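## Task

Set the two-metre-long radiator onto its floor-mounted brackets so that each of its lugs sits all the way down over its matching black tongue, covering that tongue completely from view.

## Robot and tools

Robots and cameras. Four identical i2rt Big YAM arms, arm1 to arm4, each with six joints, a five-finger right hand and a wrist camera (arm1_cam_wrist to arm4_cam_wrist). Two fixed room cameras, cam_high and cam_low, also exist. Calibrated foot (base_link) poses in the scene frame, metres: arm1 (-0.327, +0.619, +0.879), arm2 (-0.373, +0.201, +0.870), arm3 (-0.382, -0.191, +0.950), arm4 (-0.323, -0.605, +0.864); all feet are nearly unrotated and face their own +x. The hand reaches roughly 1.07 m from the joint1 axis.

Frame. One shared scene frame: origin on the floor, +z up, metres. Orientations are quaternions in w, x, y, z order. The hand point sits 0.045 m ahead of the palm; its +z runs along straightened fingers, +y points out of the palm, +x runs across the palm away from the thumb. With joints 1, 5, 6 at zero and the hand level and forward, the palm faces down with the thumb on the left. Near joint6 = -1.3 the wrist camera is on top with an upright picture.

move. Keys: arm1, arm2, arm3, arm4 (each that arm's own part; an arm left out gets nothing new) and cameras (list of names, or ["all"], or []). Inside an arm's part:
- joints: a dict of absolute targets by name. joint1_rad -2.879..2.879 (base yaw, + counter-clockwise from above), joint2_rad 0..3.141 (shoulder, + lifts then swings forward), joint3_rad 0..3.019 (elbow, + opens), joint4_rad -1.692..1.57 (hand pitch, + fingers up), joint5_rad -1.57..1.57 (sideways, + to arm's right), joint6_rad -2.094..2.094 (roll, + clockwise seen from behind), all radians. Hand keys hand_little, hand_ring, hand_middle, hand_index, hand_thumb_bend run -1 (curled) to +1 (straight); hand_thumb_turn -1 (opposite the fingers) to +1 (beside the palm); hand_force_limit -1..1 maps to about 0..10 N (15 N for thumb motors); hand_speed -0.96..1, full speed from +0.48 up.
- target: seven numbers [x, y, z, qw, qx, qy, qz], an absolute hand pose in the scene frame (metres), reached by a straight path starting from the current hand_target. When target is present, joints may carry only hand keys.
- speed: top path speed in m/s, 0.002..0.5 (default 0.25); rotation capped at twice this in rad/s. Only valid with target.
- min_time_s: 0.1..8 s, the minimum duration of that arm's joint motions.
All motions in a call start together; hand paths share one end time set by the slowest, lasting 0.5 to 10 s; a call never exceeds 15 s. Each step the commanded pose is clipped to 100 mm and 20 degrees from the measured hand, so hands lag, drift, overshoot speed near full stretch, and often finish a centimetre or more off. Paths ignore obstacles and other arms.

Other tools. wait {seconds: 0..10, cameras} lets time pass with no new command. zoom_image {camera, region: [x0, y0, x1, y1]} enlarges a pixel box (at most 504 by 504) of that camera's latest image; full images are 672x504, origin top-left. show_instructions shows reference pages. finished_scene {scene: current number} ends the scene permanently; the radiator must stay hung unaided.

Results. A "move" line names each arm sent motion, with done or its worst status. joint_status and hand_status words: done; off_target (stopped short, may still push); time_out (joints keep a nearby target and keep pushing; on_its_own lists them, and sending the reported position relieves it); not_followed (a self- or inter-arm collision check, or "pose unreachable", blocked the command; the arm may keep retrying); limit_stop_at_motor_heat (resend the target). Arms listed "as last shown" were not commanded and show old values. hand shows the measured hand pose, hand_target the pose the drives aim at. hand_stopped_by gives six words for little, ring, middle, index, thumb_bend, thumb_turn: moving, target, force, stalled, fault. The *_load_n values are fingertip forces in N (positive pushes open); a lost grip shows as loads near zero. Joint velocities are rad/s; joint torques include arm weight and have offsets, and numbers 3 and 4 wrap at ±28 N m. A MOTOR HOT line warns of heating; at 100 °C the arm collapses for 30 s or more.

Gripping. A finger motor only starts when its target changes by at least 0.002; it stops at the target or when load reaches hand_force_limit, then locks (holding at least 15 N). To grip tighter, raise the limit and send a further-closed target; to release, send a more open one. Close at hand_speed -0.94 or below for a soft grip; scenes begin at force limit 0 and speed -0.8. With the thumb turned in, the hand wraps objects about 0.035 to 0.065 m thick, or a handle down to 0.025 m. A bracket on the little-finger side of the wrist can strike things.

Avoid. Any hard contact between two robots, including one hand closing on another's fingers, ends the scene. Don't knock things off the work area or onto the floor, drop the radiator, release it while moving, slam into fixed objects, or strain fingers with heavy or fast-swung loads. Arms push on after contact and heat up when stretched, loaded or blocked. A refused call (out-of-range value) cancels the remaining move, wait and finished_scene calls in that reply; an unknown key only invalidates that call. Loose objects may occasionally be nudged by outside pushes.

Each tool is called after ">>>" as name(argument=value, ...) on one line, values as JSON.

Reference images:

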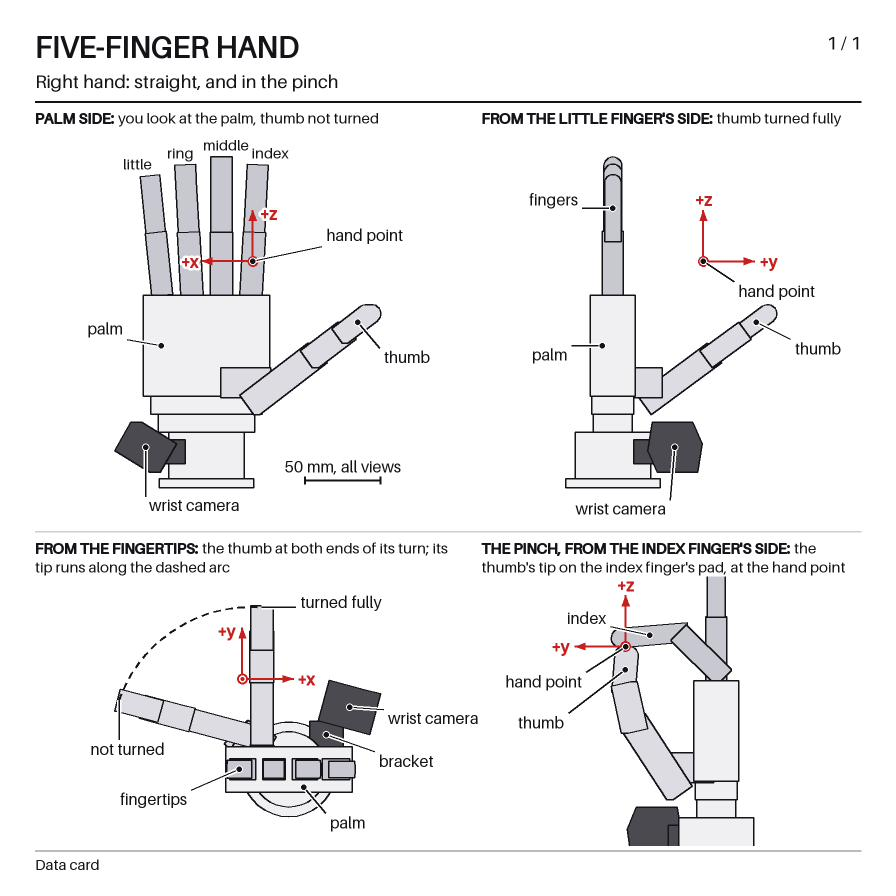

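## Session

>>> move()

Scene clock: 0.00 s.
Joint torques (N m): no reading
Heat: arm1: hottest joint2_rad 36 °C; arm2: hottest joint2_rad 34 °C; arm3: hottest joint2_rad 32 °C; arm4: hottest joint2_rad 37 °C.
Joint velocities: within noise
arm1.joint_positions: joint1_rad=+0.012 joint2_rad=+0.606 joint3_rad=+1.392 joint4_rad=-1.178 joint5_rad=+0.110 joint6_rad=-1.015 hand_little=+1.000 hand_ring=+1.000 hand_middle=+1.000 hand_index=+1.000 hand_thumb_turn=+1.000 hand_thumb_bend=+1.000 hand_force_limit=+0.000 hand_speed=-0.800
arm1.joint_status: not commanded
arm1.hand_stopped_by: target,target,target,target,target,target
arm1.little_load_n: 0.0
arm1.ring_load_n: 0.0
arm1.middle_load_n: 0.0
arm1.index_load_n: 0.0
arm1.thumb_bend_load_n: 0.0
arm1.thumb_turn_load_n: 0.0
arm1.hand: x=-0.0844 y=+0.5849 z=+1.3976 quat_wxyz=(-0.128, +0.799, -0.224, +0.543) (m; scene frame)
arm1.hand_target: x=-0.0859 y=+0.5848 z=+1.4102 quat_wxyz=(-0.132, +0.791, -0.223, +0.554) (m; scene frame)
arm1.hand_status: not commanded
arm2.joint_positions: joint1_rad=+0.102 joint2_rad=+0.571 joint3_rad=+1.434 joint4_rad=-1.394 joint5_rad=+0.136 joint6_rad=-1.066 hand_little=+1.000 hand_ring=+1.000 hand_middle=+1.000 hand_index=+1.000 hand_thumb_turn=+1.000 hand_thumb_bend=+1.000 hand_force_limit=+0.000 hand_speed=-0.800
arm2.joint_status: not commanded
arm2.hand_stopped_by: target,target,target,target,target,target
arm2.little_load_n: 0.0
arm2.ring_load_n: 0.0
arm2.middle_load_n: 0.0
arm2.index_load_n: 0.0
arm2.thumb_bend_load_n: 0.0
arm2.thumb_turn_load_n: 0.0
arm2.hand: x=-0.1825 y=+0.1572 z=+1.3719 quat_wxyz=(-0.091, +0.842, -0.205, +0.491) (m; scene frame)
arm2.hand_target: x=-0.1844 y=+0.1570 z=+1.3795 quat_wxyz=(-0.094, +0.837, -0.205, +0.499) (m; scene frame)
arm2.hand_status: not commanded
arm3.joint_positions: joint1_rad=+0.065 joint2_rad=+0.640 joint3_rad=+1.414 joint4_rad=-1.441 joint5_rad=+0.230 joint6_rad=-1.335 hand_little=+1.000 hand_ring=+1.000 hand_middle=+1.000 hand_index=+1.000 hand_thumb_turn=+1.000 hand_thumb_bend=+1.000 hand_force_limit=+0.000 hand_speed=-0.800
arm3.joint_status: not commanded
arm3.hand_stopped_by: target,target,target,target,target,target
arm3.little_load_n: 0.0
arm3.ring_load_n: -0.5
arm3.middle_load_n: 0.0
arm3.index_load_n: 0.0
arm3.thumb_bend_load_n: 0.0
arm3.thumb_turn_load_n: 0.0
arm3.hand: x=-0.1656 y=-0.2671 z=+1.4355 quat_wxyz=(+0.029, +0.891, -0.112, +0.439) (m; scene frame)
arm3.hand_target: x=-0.1664 y=-0.2672 z=+1.4452 quat_wxyz=(+0.027, +0.885, -0.113, +0.450) (m; scene frame)
arm3.hand_status: not commanded
arm4.joint_positions: joint1_rad=-0.002 joint2_rad=+0.617 joint3_rad=+1.426 joint4_rad=-1.175 joint5_rad=-0.058 joint6_rad=-1.263 hand_little=+1.000 hand_ring=+1.000 hand_middle=+1.000 hand_index=+1.000 hand_thumb_turn=+1.000 hand_thumb_bend=+1.000 hand_force_limit=+0.000 hand_speed=-0.800
arm4.joint_status: not commanded
arm4.hand_stopped_by: target,target,target,target,target,target
arm4.little_load_n: 0.0
arm4.ring_load_n: 0.0
arm4.middle_load_n: 0.0
arm4.index_load_n: 0.0
arm4.thumb_bend_load_n: 0.0
arm4.thumb_turn_load_n: 0.0
arm4.hand: x=-0.0667 y=-0.6334 z=+1.4021 quat_wxyz=(-0.107, +0.820, -0.104, +0.553) (m; scene frame)
arm4.hand_target: x=-0.0689 y=-0.6332 z=+1.4124 quat_wxyz=(-0.109, +0.813, -0.102, +0.562) (m; scene frame)
arm4.hand_status: not commanded
pictures: arm1_cam_wrist, arm2_cam_wrist, arm3_cam_wrist, arm4_cam_wrist, cam_high, cam_low

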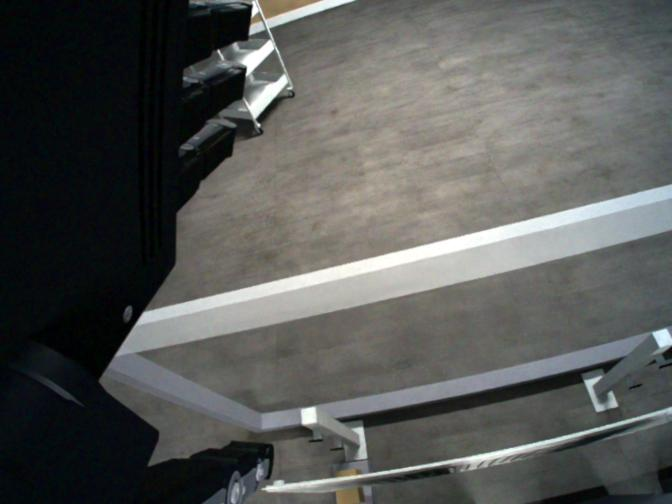

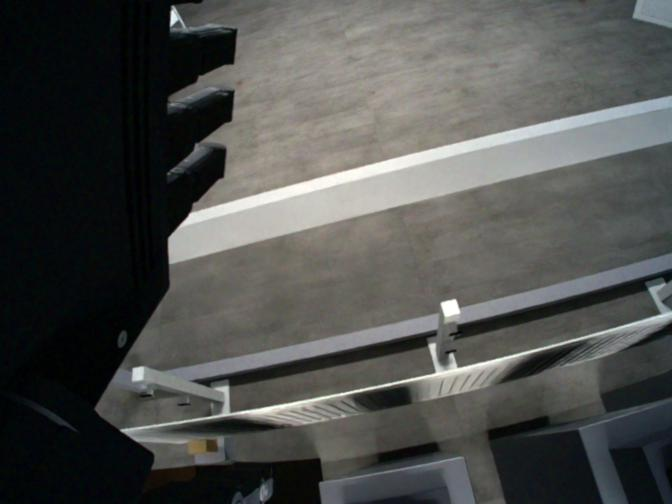

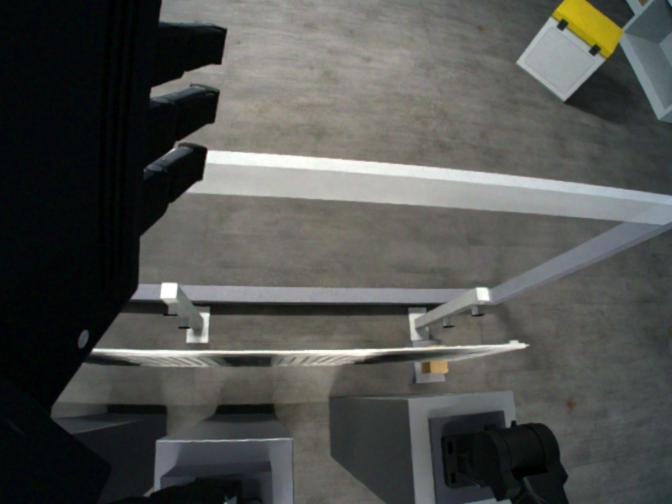

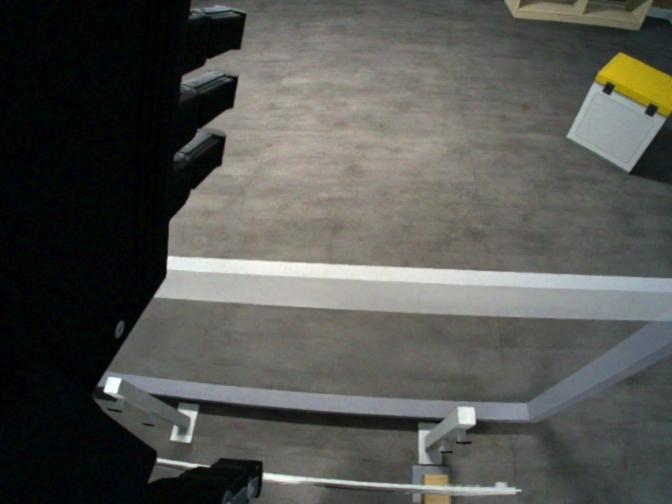

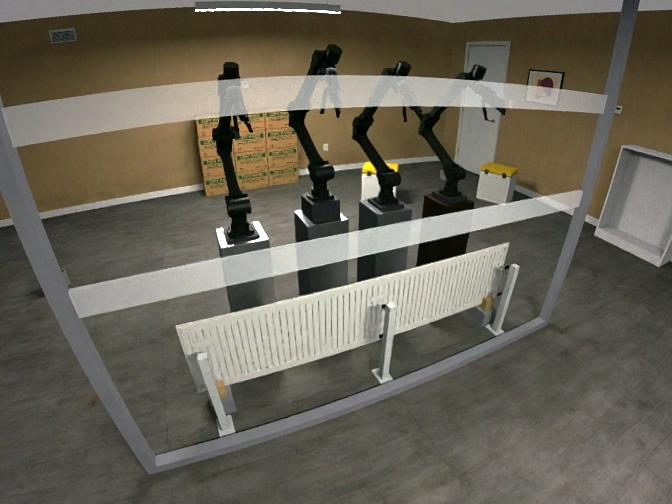

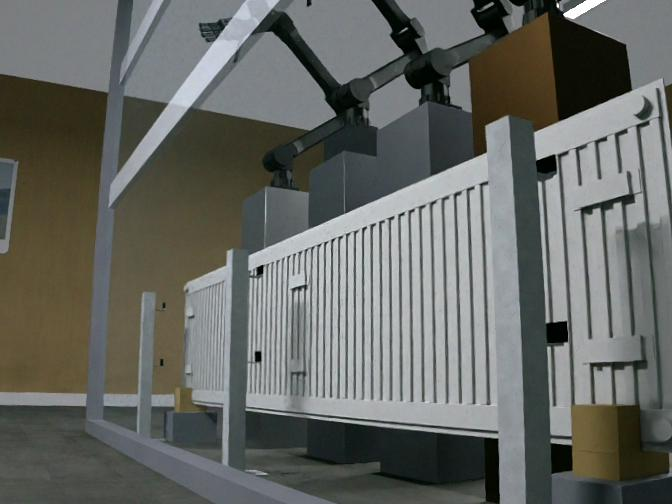

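>>> zoom_image(camera="cam_low", region=[480, 70, 672, 270])

>>> zoom_image(camera="cam_low", region=[480, 290, 672, 490])

>>> zoom_image(camera="cam_low", region=[210, 230, 350, 430])

>>> zoom_image(camera="cam_low", region=[130, 270, 230, 450])

>>> zoom_image(camera="cam_high", region=[160, 300, 300, 440])

>>> zoom_image(camera="cam_high", region=[320, 230, 530, 400])

Scaled by 2.520 from the camera's 672x504 image, which has a finer 960x720 frame.

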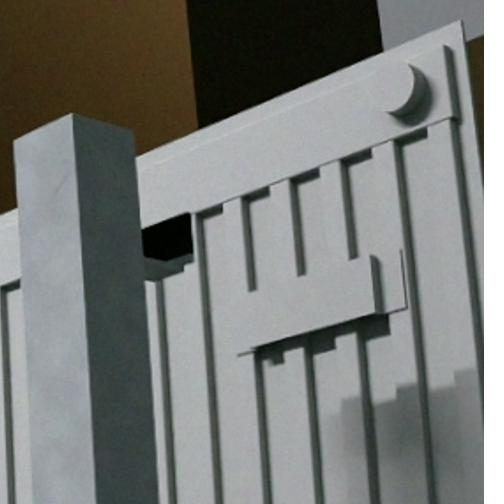

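Scaled by 2.520 from the camera's 672x504 image, which has a finer 960x720 frame.

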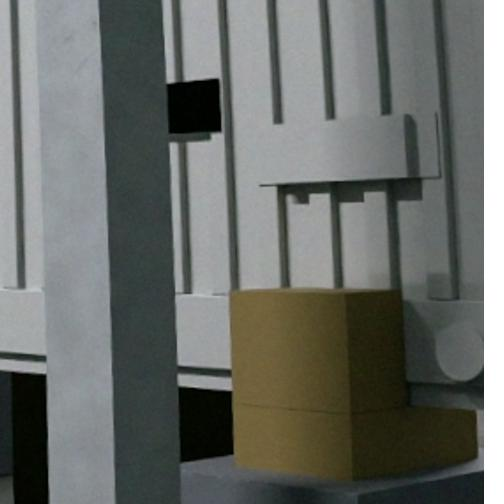

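Scaled by 2.520 from the camera's 672x504 image, which has a finer 960x720 frame.

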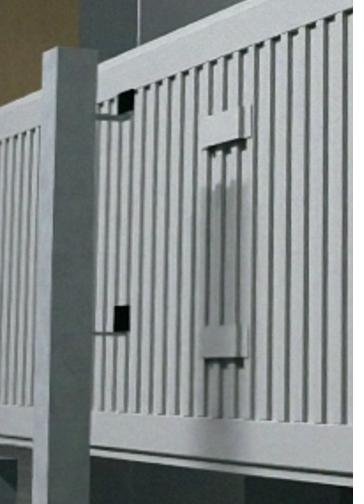

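Scaled by 2.800 from the camera's 672x504 image, which has a finer 960x720 frame.

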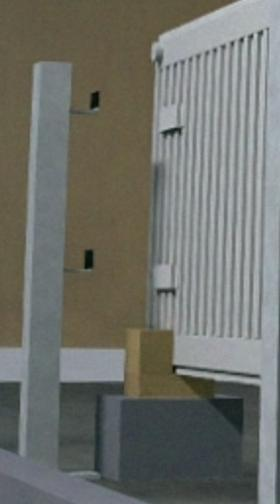

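Scaled by 3.600 from the camera's 672x504 image, which has a finer 960x720 frame.

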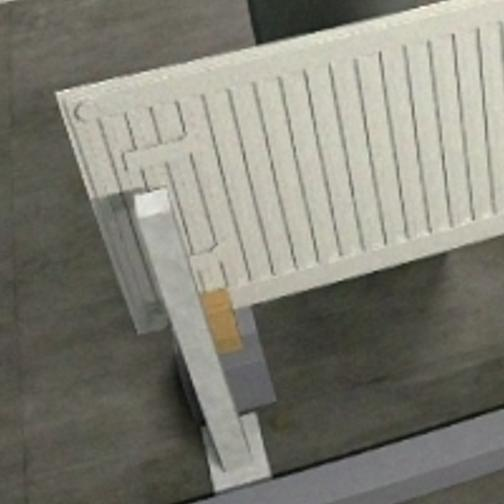

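Scaled by 2.400 from the camera's 672x504 image, which has a finer 960x720 frame.

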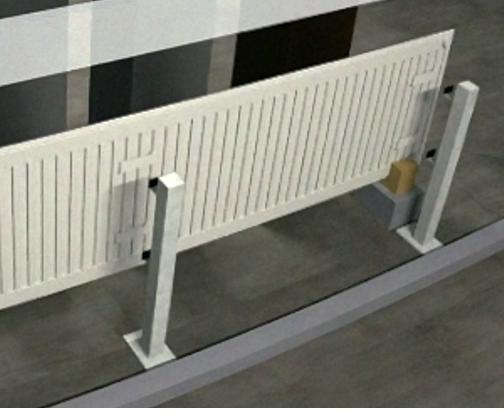

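>>> move(arm1={"joints": {"joint1_rad": 0.75, "joint2_rad": 1.6, "joint3_rad": 0.95, "joint4_rad": -0.62, "joint5_rad": 0.0, "joint6_rad": 0.75}, "min_time_s": 3}, arm2={"joints": {"joint1_rad": 0.3, "joint2_rad": 1.5, "joint3_rad": 0.85, "joint4_rad": -0.8, "joint5_rad": 0.0, "joint6_rad": 0.3}, "min_time_s": 3}, arm3={"joints": {"joint1_rad": -0.3, "joint2_rad": 1.6, "joint3_rad": 0.9, "joint4_rad": -0.8, "joint5_rad": 0.0, "joint6_rad": -0.3}, "min_time_s": 3}, arm4={"joints": {"joint1_rad": -0.8, "joint2_rad": 1.6, "joint3_rad": 0.95, "joint4_rad": -0.62, "joint5_rad": 0.0, "joint6_rad": -0.8}, "min_time_s": 3}, cameras=["all"])

Scene clock: 17.17 s.
Joint torques (N m): arm1=[1.08 -10.87 6.61 1.07 -0.06 0.02] | arm2=[0.26 -10.05 7.38 0.98 -0.04 0.2] | arm3=[-2.26 -11.81 6.22 0.83 -0.15 0.14] | arm4=[0.26 -12.63 7.35 1.17 0.02 0.06]
Heat: arm1: hottest joint2_rad 36 °C; arm2: hottest joint2_rad 34 °C; arm3: hottest joint2_rad 32 °C; arm4: hottest joint2_rad 37 °C.
move: arm1 done; arm2 done; arm3 done; arm4 done
Joint velocities: within noise
arm1.joint_positions: joint1_rad=+0.739 joint2_rad=+1.603 joint3_rad=+0.943 joint4_rad=-0.633 joint5_rad=+0.001 joint6_rad=+0.739 hand_little=+1.000 hand_ring=+1.000 hand_middle=+1.000 hand_index=+1.000 hand_thumb_turn=+1.000 hand_thumb_bend=+1.000 hand_force_limit=+0.000 hand_speed=-0.800
arm1.joint_status: all done
arm1.hand_stopped_by: target,target,target,target,target,target
arm1.little_load_n: 0.0
arm1.ring_load_n: 0.0
arm1.middle_load_n: 0.0
arm1.index_load_n: 0.0
arm1.thumb_bend_load_n: 0.0
arm1.thumb_turn_load_n: 0.0
arm1.hand: x=-0.0576 y=+0.9901 z=+0.8854 quat_wxyz=(-0.137, +0.724, -0.676, +0.006) (m; scene frame)
arm1.hand_target: x=-0.0566 y=+0.9991 z=+0.8899 quat_wxyz=(-0.148, +0.722, -0.675, +0.003) (m; scene frame)
arm1.hand_status: not commanded
arm2.joint_positions: joint1_rad=+0.292 joint2_rad=+1.490 joint3_rad=+0.852 joint4_rad=-0.813 joint5_rad=+0.002 joint6_rad=+0.287 hand_little=+1.000 hand_ring=+1.000 hand_middle=+1.000 hand_index=+1.000 hand_thumb_turn=+1.000 hand_thumb_bend=+1.000 hand_force_limit=+0.000 hand_speed=-0.800
arm2.joint_status: all done
arm2.hand_stopped_by: target,target,target,target,target,target
arm2.little_load_n: 0.0
arm2.ring_load_n: 0.0
arm2.middle_load_n: 0.0
arm2.index_load_n: 0.0
arm2.thumb_bend_load_n: 0.0
arm2.thumb_turn_load_n: 0.0
arm2.hand: x=-0.0524 y=+0.3461 z=+0.8836 quat_wxyz=(-0.052, +0.708, -0.704, +0.030) (m; scene frame)
arm2.hand_target: x=-0.0521 y=+0.3502 z=+0.8797 quat_wxyz=(-0.053, +0.706, -0.705, +0.029) (m; scene frame)
arm2.hand_status: not commanded
arm3.joint_positions: joint1_rad=-0.286 joint2_rad=+1.590 joint3_rad=+0.908 joint4_rad=-0.810 joint5_rad=+0.003 joint6_rad=-0.309 hand_little=+1.000 hand_ring=+1.000 hand_middle=+1.000 hand_index=+1.000 hand_thumb_turn=+1.000 hand_thumb_bend=+1.000 hand_force_limit=+0.000 hand_speed=-0.800
arm3.joint_status: all done
arm3.hand_stopped_by: target,target,target,target,target,target
arm3.little_load_n: 0.0
arm3.ring_load_n: 0.0
arm3.middle_load_n: 0.0
arm3.index_load_n: 0.0
arm3.thumb_bend_load_n: 0.0
arm3.thumb_turn_load_n: 0.0
arm3.hand: x=-0.0428 y=-0.2689 z=+0.9403 quat_wxyz=(-0.014, +0.726, -0.687, +0.030) (m; scene frame)
arm3.hand_target: x=-0.0460 y=-0.2719 z=+0.9348 quat_wxyz=(-0.014, +0.718, -0.695, +0.026) (m; scene frame)
arm3.hand_status: not commanded
arm4.joint_positions: joint1_rad=-0.794 joint2_rad=+1.592 joint3_rad=+0.952 joint4_rad=-0.631 joint5_rad=-0.001 joint6_rad=-0.815 hand_little=+1.000 hand_ring=+1.000 hand_middle=+1.000 hand_index=+1.000 hand_thumb_turn=+1.000 hand_thumb_bend=+1.000 hand_force_limit=+0.000 hand_speed=-0.800
arm4.joint_status: all done
arm4.hand_stopped_by: target,target,target,target,target,target
arm4.little_load_n: 0.0
arm4.ring_load_n: 0.0
arm4.middle_load_n: 0.0
arm4.index_load_n: 0.0
arm4.thumb_bend_load_n: 0.0
arm4.thumb_turn_load_n: 0.0
arm4.hand: x=-0.0403 y=-0.9194 z=+0.8697 quat_wxyz=(+0.009, +0.711, -0.687, +0.150) (m; scene frame)
arm4.hand_target: x=-0.0411 y=-0.9210 z=+0.8660 quat_wxyz=(+0.009, +0.703, -0.695, +0.151) (m; scene frame)
arm4.hand_status: not commanded
pictures: arm1_cam_wrist, arm2_cam_wrist, arm3_cam_wrist, arm4_cam_wrist, cam_high, cam_low

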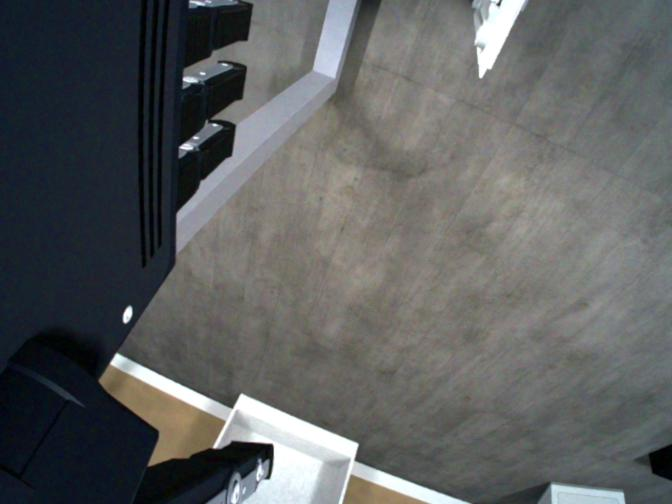

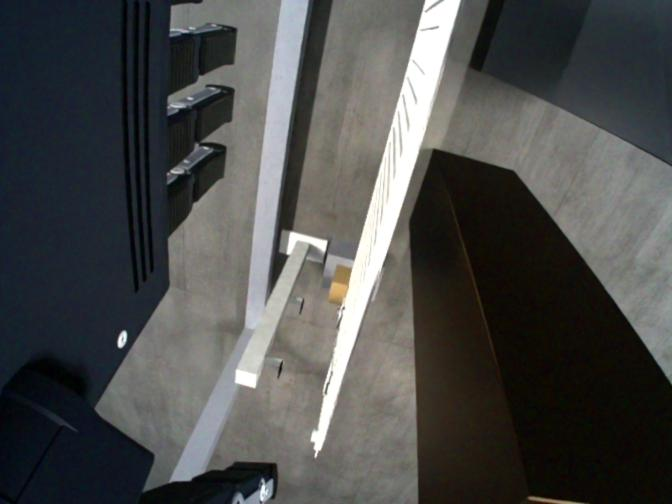

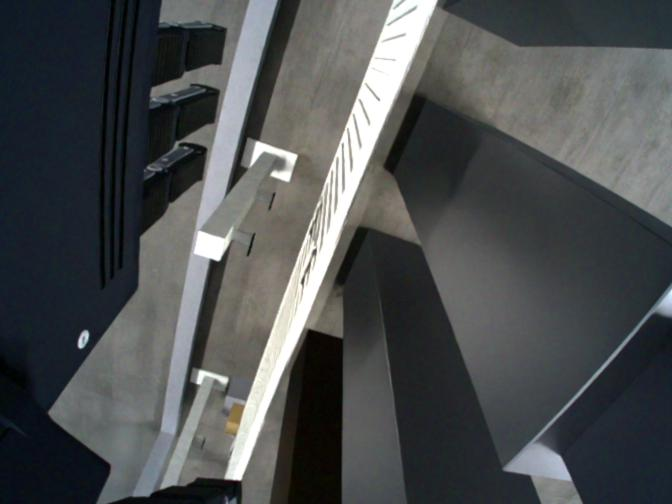

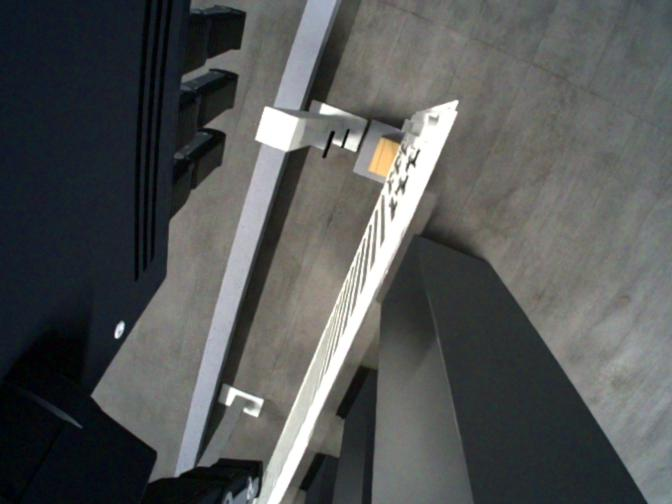

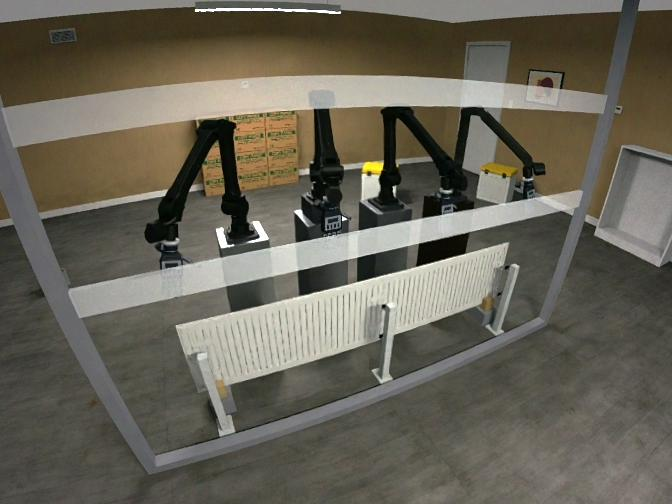

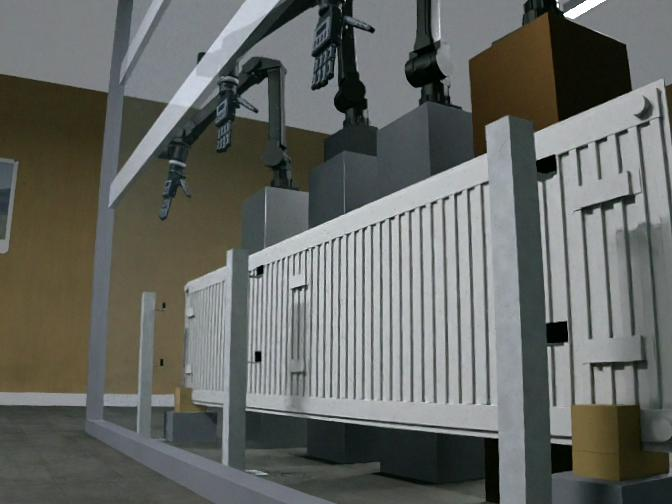

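>>> zoom_image(camera="arm4_cam_wrist", region=[240, 70, 480, 250])

>>> zoom_image(camera="arm2_cam_wrist", region=[220, 220, 420, 480])

>>> zoom_image(camera="arm3_cam_wrist", region=[180, 120, 400, 340])

Scaled by 2.100 from the camera's 672x504 image, which has a finer 960x720 frame.

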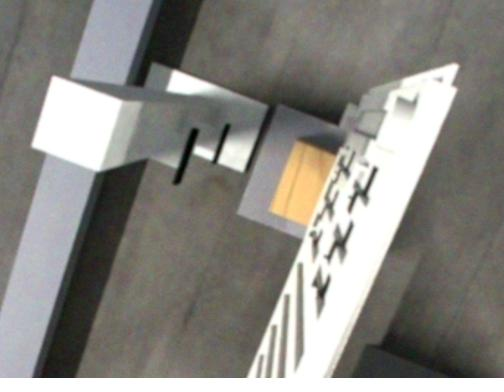

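Scaled by 1.938 from the camera's 672x504 image, which has a finer 960x720 frame.

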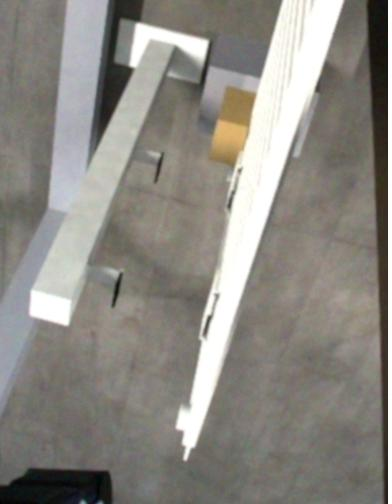

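Scaled by 2.291 from the camera's 672x504 image, which has a finer 960x720 frame.

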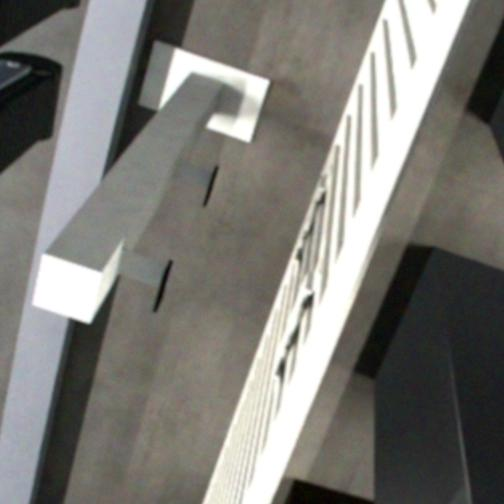

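>>> zoom_image(camera="arm1_cam_wrist", region=[440, 0, 560, 100])

Scaled by 4.200 from the camera's 672x504 image, which has a finer 960x720 frame.

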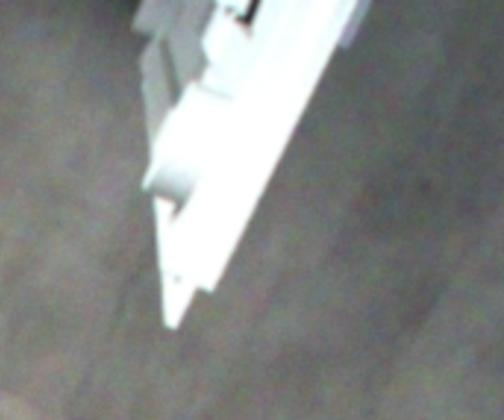

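>>> move(arm1={"target": [-0.090, 1.010, 0.720, -0.1268, 0.7190, -0.6730, 0.1187], "speed": 0.2, "joints": {"hand_speed": -0.3, "hand_force_limit": 0.5, "hand_little": -1, "hand_ring": -1, "hand_middle": -0.47, "hand_index": -0.47}}, arm2={"target": [-0.130, 0.350, 0.720, -0.0447, 0.7300, -0.6806, 0.0416], "speed": 0.2, "joints": {"hand_speed": 0.0, "hand_thumb_turn": -1}}, arm3={"target": [-0.100, -0.320, 0.720, -0.0433, 0.7077, -0.7039, 0.0431], "speed": 0.2, "joints": {"hand_speed": 0.0, "hand_thumb_turn": -1}}, arm4={"target": [-0.075, -1.020, 0.720, -0.1228, 0.6964, -0.6964, 0.1228], "speed": 0.2, "joints": {"hand_speed": -0.3, "hand_force_limit": 0.5, "hand_middle": -0.47, "hand_index": -0.47, "hand_thumb_bend": 0.6}}, cameras=["all"])

Scene clock: 26.40 s.
Joint torques (N m): arm1=[1.26 -12.4 4.55 0.9 0.28 0.02] | arm2=[0.38 -9 3.47 0.96 0.17 0.17] | arm3=[-2.37 -12.63 2.51 0.92 -0.19 -0.08] | arm4=[0.73 -16.32 7.9 0.4 -0.23 -0.28]
Heat: arm1: hottest joint2_rad 36 °C; arm2: hottest joint2_rad 34 °C; arm3: hottest joint2_rad 32 °C; arm4: hottest joint2_rad 37 °C.
move: arm1 off_target; arm2 done; arm3 done; arm4 off_target
Joint velocities: within noise
arm1.joint_positions: joint1_rad=+0.925 joint2_rad=+1.961 joint3_rad=+0.872 joint4_rad=-0.291 joint5_rad=+0.271 joint6_rad=+0.898 hand_little=-1.000 hand_ring=-1.000 hand_middle=-0.470 hand_index=-0.470 hand_thumb_turn=+1.000 hand_thumb_bend=+1.000 hand_force_limit=+0.500 hand_speed=-0.300
arm1.joint_status: all done
arm1.hand_stopped_by: target,target,target,target,target,target
arm1.little_load_n: 0.0
arm1.ring_load_n: 0.0
arm1.middle_load_n: 0.0
arm1.index_load_n: 0.0
arm1.thumb_bend_load_n: 0.0
arm1.thumb_turn_load_n: 0.0
arm1.hand: x=-0.0923 y=+0.9969 z=+0.7171 quat_wxyz=(-0.113, +0.721, -0.673, +0.121) (m; scene frame)
arm1.hand_target: x=-0.0902 y=+1.0099 z=+0.7203 quat_wxyz=(-0.127, +0.719, -0.673, +0.119) (m; scene frame)
arm1.hand_status: off_target (0.014 m and 1.6 deg from the pose sent, 0.170 m and 13.0 deg at the start)
arm2.joint_positions: joint1_rad=+0.395 joint2_rad=+1.778 joint3_rad=+0.560 joint4_rad=-0.231 joint5_rad=+0.037 joint6_rad=+0.320 hand_little=+1.000 hand_ring=+1.000 hand_middle=+1.000 hand_index=+1.000 hand_thumb_turn=-1.000 hand_thumb_bend=+1.000 hand_force_limit=+0.000 hand_speed=+0.000
arm2.joint_status: all done
arm2.hand_stopped_by: target,target,target,target,target,target
arm2.little_load_n: 0.0
arm2.ring_load_n: 0.0
arm2.middle_load_n: 0.0
arm2.index_load_n: -0.5
arm2.thumb_bend_load_n: 0.0
arm2.thumb_turn_load_n: 0.0
arm2.hand: x=-0.1273 y=+0.3483 z=+0.7251 quat_wxyz=(-0.047, +0.732, -0.679, +0.042) (m; scene frame)
arm2.hand_target: x=-0.1300 y=+0.3499 z=+0.7202 quat_wxyz=(-0.045, +0.730, -0.681, +0.042) (m; scene frame)
arm2.hand_status: done (0.006 m and 0.4 deg from the pose sent, 0.181 m and 4.0 deg at the start)
arm3.joint_positions: joint1_rad=-0.480 joint2_rad=+2.087 joint3_rad=+0.724 joint4_rad=-0.086 joint5_rad=-0.055 joint6_rad=-0.455 hand_little=+1.000 hand_ring=+1.000 hand_middle=+1.000 hand_index=+1.000 hand_thumb_turn=-1.000 hand_thumb_bend=+1.000 hand_force_limit=+0.000 hand_speed=+0.000
arm3.joint_status: all done
arm3.hand_stopped_by: target,target,target,target,target,target
arm3.little_load_n: 0.0
arm3.ring_load_n: 0.0
arm3.middle_load_n: 0.0
arm3.index_load_n: 0.0
arm3.thumb_bend_load_n: 0.0
arm3.thumb_turn_load_n: 0.0
arm3.hand: x=-0.0985 y=-0.3155 z=+0.7250 quat_wxyz=(-0.042, +0.710, -0.702, +0.043) (m; scene frame)
arm3.hand_target: x=-0.1000 y=-0.3199 z=+0.7201 quat_wxyz=(-0.043, +0.708, -0.704, +0.043) (m; scene frame)
arm3.hand_status: done (0.007 m and 0.3 deg from the pose sent, 0.233 m and 4.7 deg at the start)
arm4.joint_positions: joint1_rad=-1.086 joint2_rad=+2.048 joint3_rad=+1.118 joint4_rad=-0.489 joint5_rad=-0.318 joint6_rad=-1.036 hand_little=+1.000 hand_ring=+1.000 hand_middle=-0.470 hand_index=-0.470 hand_thumb_turn=+1.000 hand_thumb_bend=+0.600 hand_force_limit=+0.500 hand_speed=-0.300
arm4.joint_status: all done
arm4.hand_stopped_by: target,target,target,target,target,target
arm4.little_load_n: 0.0
arm4.ring_load_n: 0.0
arm4.middle_load_n: 0.0
arm4.index_load_n: 0.0
arm4.thumb_bend_load_n: 0.0
arm4.thumb_turn_load_n: 0.0
arm4.hand: x=-0.0789 y=-1.0069 z=+0.7208 quat_wxyz=(-0.125, +0.692, -0.701, +0.116) (m; scene frame)
arm4.hand_target: x=-0.0752 y=-1.0198 z=+0.7203 quat_wxyz=(-0.123, +0.696, -0.696, +0.123) (m; scene frame)
arm4.hand_status: off_target (0.014 m and 1.1 deg from the pose sent, 0.184 m and 15.6 deg at the start)
pictures: arm1_cam_wrist, arm2_cam_wrist, arm3_cam_wrist, arm4_cam_wrist, cam_high, cam_low

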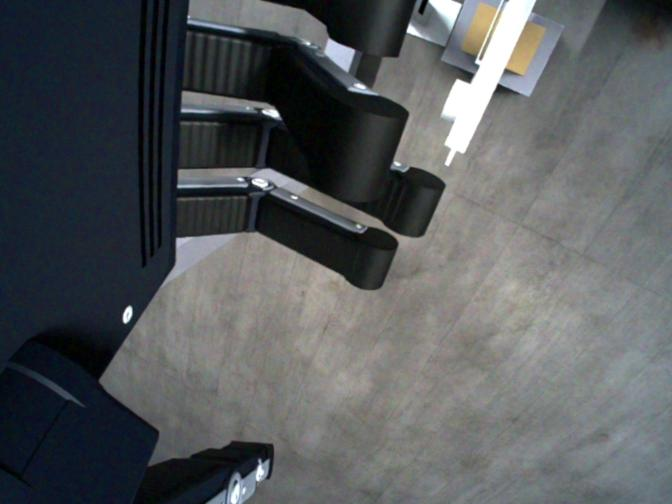

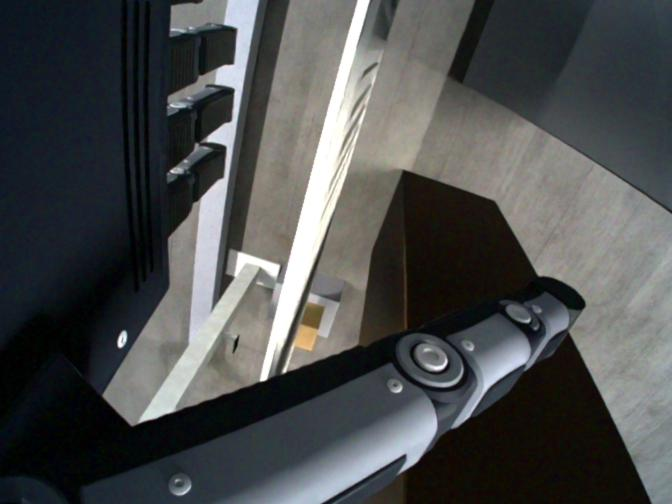

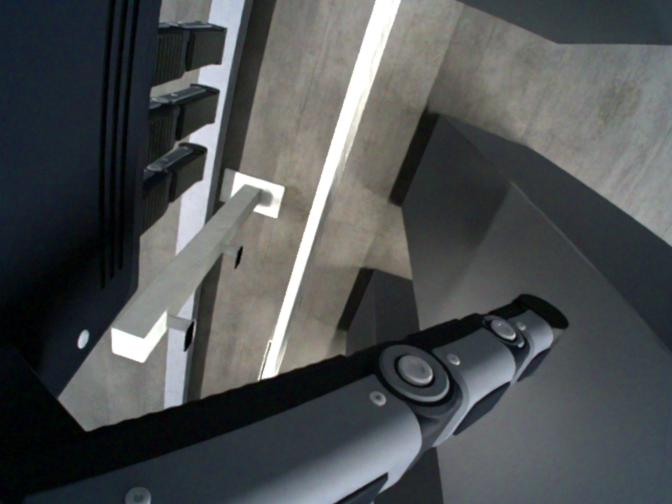

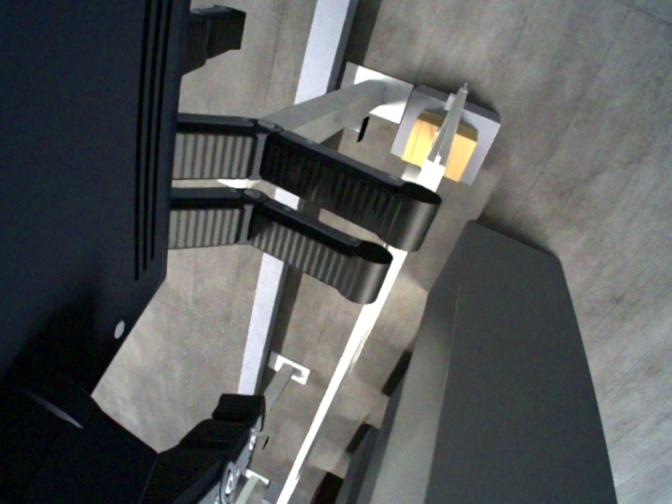

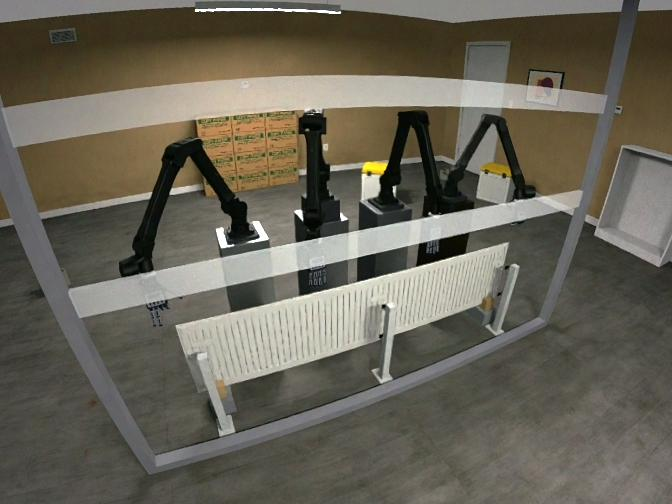

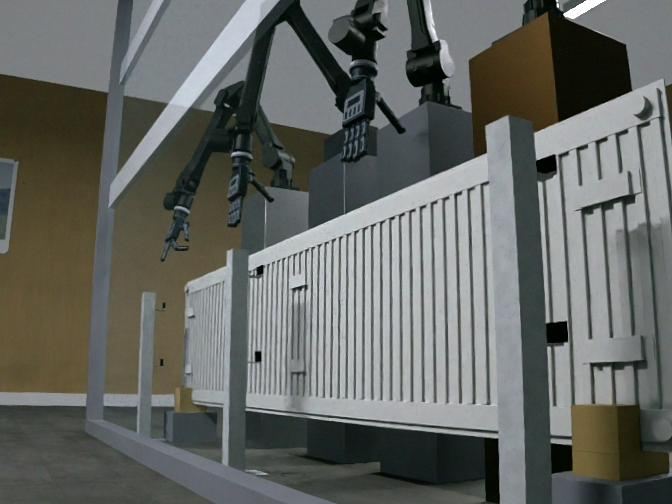

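>>> zoom_image(camera="arm4_cam_wrist", region=[380, 60, 520, 200])

>>> zoom_image(camera="arm1_cam_wrist", region=[420, 0, 580, 180])

>>> zoom_image(camera="arm2_cam_wrist", region=[240, 0, 420, 200])

>>> zoom_image(camera="arm3_cam_wrist", region=[260, 0, 420, 200])

Scaled by 3.600 from the camera's 672x504 image, which has a finer 960x720 frame.

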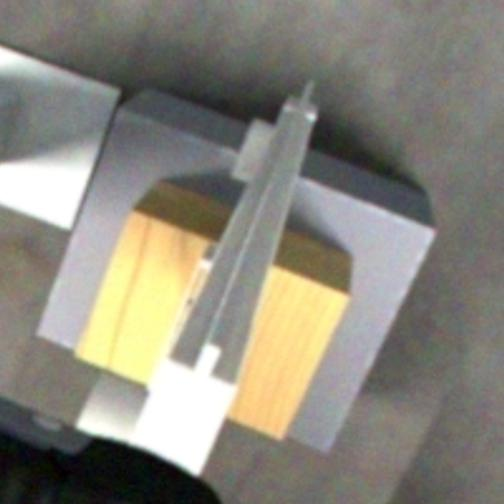

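Scaled by 2.800 from the camera's 672x504 image, which has a finer 960x720 frame.

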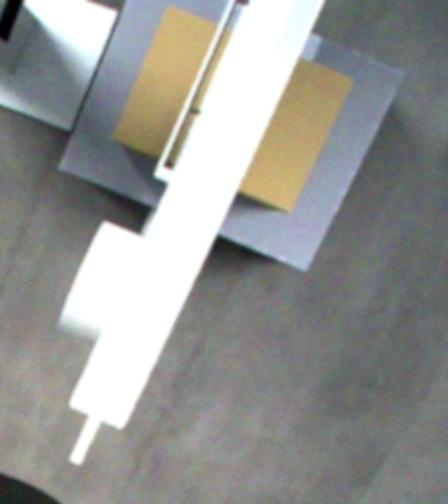

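Scaled by 2.520 from the camera's 672x504 image, which has a finer 960x720 frame.

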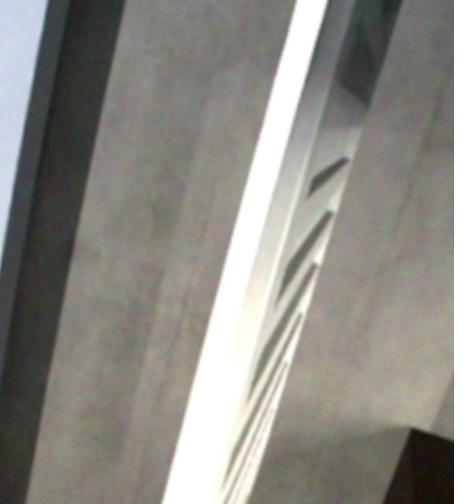

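Scaled by 2.520 from the camera's 672x504 image, which has a finer 960x720 frame.

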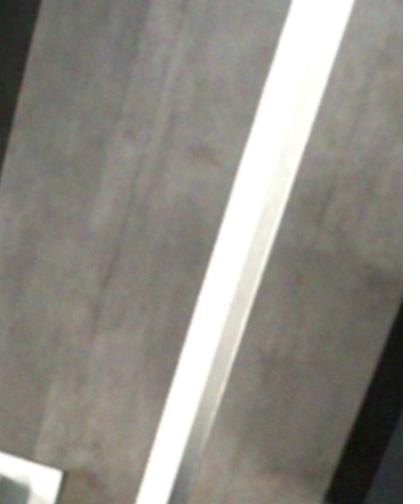

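>>> move(arm1={"target": [-0.100, 1.035, 0.560, -0.1268, 0.7190, -0.6730, 0.1187], "speed": 0.15}, arm4={"target": [-0.078, -1.045, 0.560, -0.1228, 0.6964, -0.6964, 0.1228], "speed": 0.15}, arm2={"target": [-0.132, 0.350, 0.600, -0.0447, 0.7300, -0.6806, 0.0416], "speed": 0.1}, arm3={"target": [-0.102, -0.320, 0.600, -0.0433, 0.7077, -0.7039, 0.0431], "speed": 0.1}, cameras=["all"])

Scene clock: 31.53 s.
Joint torques (N m): arm1=[1.9 -11.28 3.88 1.35 0.16 0.11] | arm2=[0.73 -11.16 0.83 1.05 0.16 0.2] | arm3=[-2.37 -14.1 0.79 0.94 -0.18 -0.05] | arm4=[0.67 -18.26 5.71 0.75 -0.3 -0.27]
Heat: arm1: hottest joint2_rad 36 °C; arm2: hottest joint2_rad 34 °C; arm3: hottest joint2_rad 33 °C; arm4: hottest joint2_rad 37 °C.
move: arm1 off_target; arm2 done; arm3 done; arm4 off_target
Joint velocities: within noise
arm1.joint_positions: joint1_rad=+0.970 joint2_rad=+2.366 joint3_rad=+1.019 joint4_rad=-0.030 joint5_rad=+0.285 joint6_rad=+0.942 hand_little=-1.000 hand_ring=-1.000 hand_middle=-0.471 hand_index=-0.470 hand_thumb_turn=+1.000 hand_thumb_bend=+1.000 hand_force_limit=+0.500 hand_speed=-0.300
arm1.joint_status: not commanded
arm1.hand_stopped_by: target,target,target,target,target,target
arm1.little_load_n: 0.0
arm1.ring_load_n: 0.0
arm1.middle_load_n: -14.0
arm1.index_load_n: 0.0
arm1.thumb_bend_load_n: 0.0
arm1.thumb_turn_load_n: 0.0
arm1.hand: x=-0.0959 y=+1.0239 z=+0.5754 quat_wxyz=(-0.121, +0.720, -0.673, +0.122) (m; scene frame)
arm1.hand_target: x=-0.1003 y=+1.0342 z=+0.5608 quat_wxyz=(-0.127, +0.719, -0.673, +0.119) (m; scene frame)
arm1.hand_status: off_target (0.019 m and 0.8 deg from the pose sent, 0.162 m and 1.6 deg at the start)
arm2.joint_positions: joint1_rad=+0.398 joint2_rad=+2.222 joint3_rad=+0.627 joint4_rad=+0.140 joint5_rad=+0.037 joint6_rad=+0.323 hand_little=+1.000 hand_ring=+1.000 hand_middle=+1.000 hand_index=+1.000 hand_thumb_turn=-1.000 hand_thumb_bend=+1.000 hand_force_limit=+0.000 hand_speed=+0.000
arm2.joint_status: not commanded
arm2.hand_stopped_by: target,target,target,target,target,target
arm2.little_load_n: 0.0
arm2.ring_load_n: 0.0
arm2.middle_load_n: 0.0
arm2.index_load_n: 0.0
arm2.thumb_bend_load_n: 0.0
arm2.thumb_turn_load_n: 0.0
arm2.hand: x=-0.1311 y=+0.3475 z=+0.6051 quat_wxyz=(-0.045, +0.732, -0.679, +0.041) (m; scene frame)
arm2.hand_target: x=-0.1320 y=+0.3499 z=+0.6002 quat_wxyz=(-0.045, +0.730, -0.681, +0.042) (m; scene frame)
arm2.hand_status: done (0.006 m and 0.3 deg from the pose sent, 0.125 m and 0.4 deg at the start)
arm3.joint_positions: joint1_rad=-0.481 joint2_rad=+2.462 joint3_rad=+0.862 joint4_rad=+0.152 joint5_rad=-0.055 joint6_rad=-0.456 hand_little=+1.000 hand_ring=+1.000 hand_middle=+1.000 hand_index=+1.000 hand_thumb_turn=-1.000 hand_thumb_bend=+1.000 hand_force_limit=+0.000 hand_speed=+0.000
arm3.joint_status: not commanded
arm3.hand_stopped_by: target,target,target,target,target,target
arm3.little_load_n: 0.0
arm3.ring_load_n: 0.0
arm3.middle_load_n: 0.0
arm3.index_load_n: 0.0
arm3.thumb_bend_load_n: 0.0
arm3.thumb_turn_load_n: 0.0
arm3.hand: x=-0.0990 y=-0.3162 z=+0.6063 quat_wxyz=(-0.042, +0.710, -0.702, +0.044) (m; scene frame)
arm3.hand_target: x=-0.1021 y=-0.3198 z=+0.6001 quat_wxyz=(-0.043, +0.708, -0.704, +0.043) (m; scene frame)
arm3.hand_status: done (0.008 m and 0.4 deg from the pose sent, 0.125 m and 0.3 deg at the start)
arm4.joint_positions: joint1_rad=-1.104 joint2_rad=+2.440 joint3_rad=+1.284 joint4_rad=-0.274 joint5_rad=-0.321 joint6_rad=-1.061 hand_little=+1.000 hand_ring=+1.000 hand_middle=-0.470 hand_index=-0.470 hand_thumb_turn=+1.000 hand_thumb_bend=+0.600 hand_force_limit=+0.500 hand_speed=-0.300
arm4.joint_status: not commanded
arm4.hand_stopped_by: target,target,target,target,target,target
arm4.little_load_n: 0.0
arm4.ring_load_n: -0.5
arm4.middle_load_n: 0.0
arm4.index_load_n: 0.0
arm4.thumb_bend_load_n: 0.0
arm4.thumb_turn_load_n: 0.0
arm4.hand: x=-0.0779 y=-1.0333 z=+0.5649 quat_wxyz=(-0.125, +0.694, -0.700, +0.114) (m; scene frame)
arm4.hand_target: x=-0.0782 y=-1.0448 z=+0.5603 quat_wxyz=(-0.123, +0.696, -0.696, +0.123) (m; scene frame)
arm4.hand_status: off_target (0.013 m and 1.2 deg from the pose sent, 0.165 m and 1.1 deg at the start)
pictures: arm1_cam_wrist, arm2_cam_wrist, arm3_cam_wrist, arm4_cam_wrist, cam_high, cam_low

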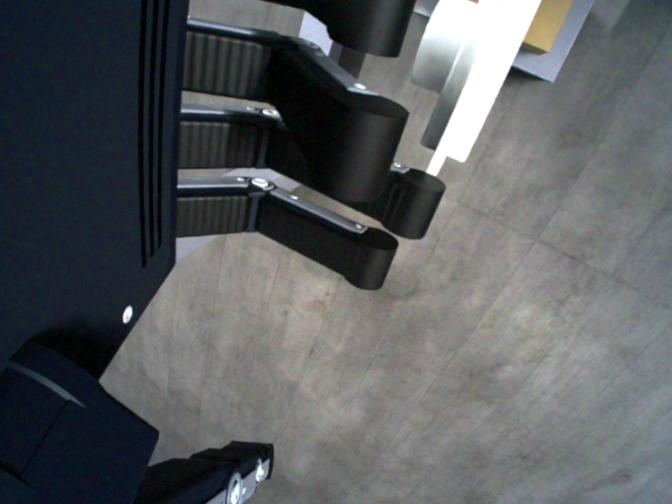

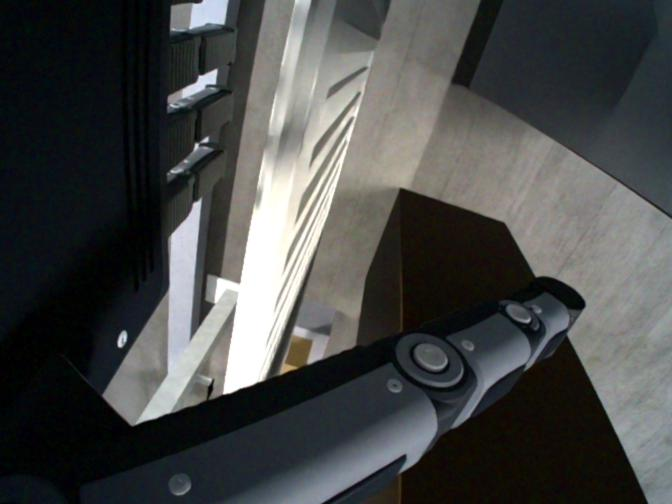

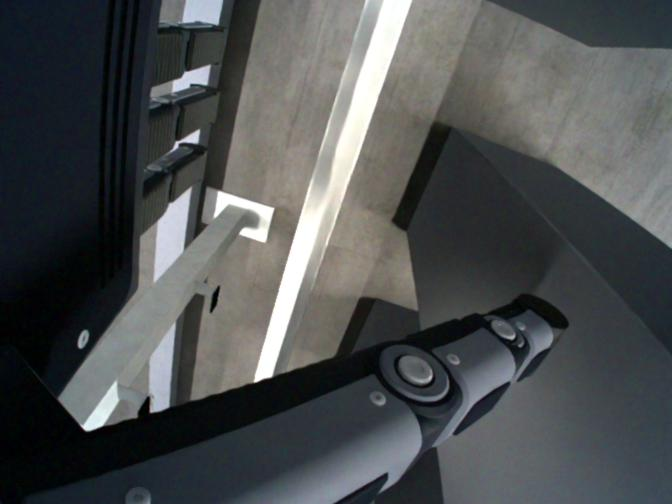

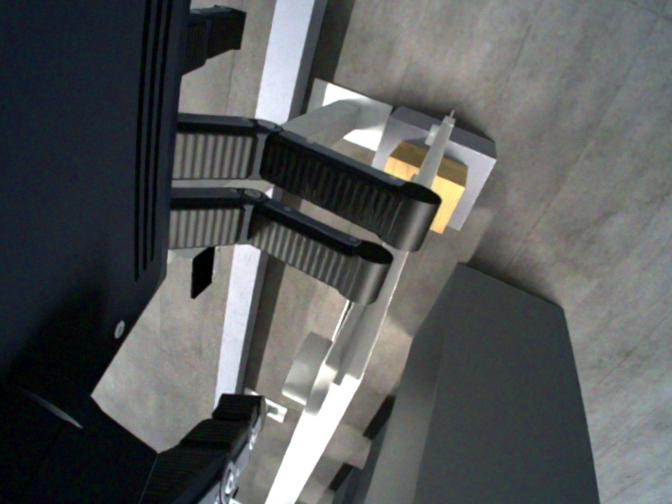

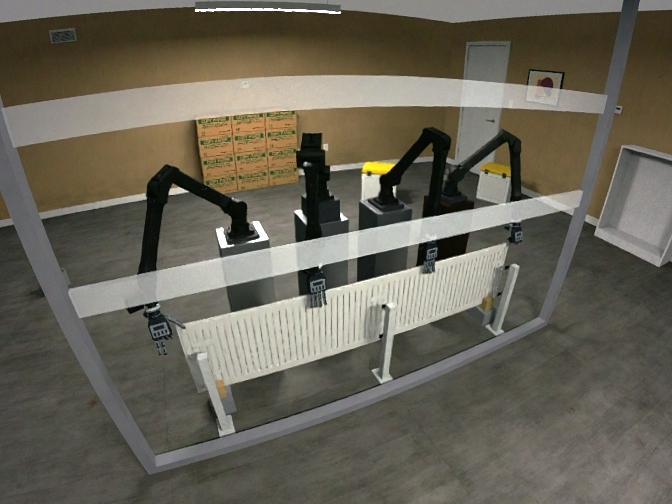

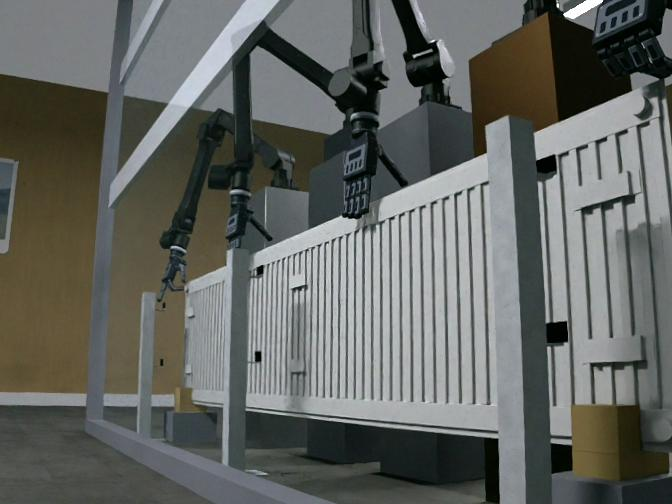

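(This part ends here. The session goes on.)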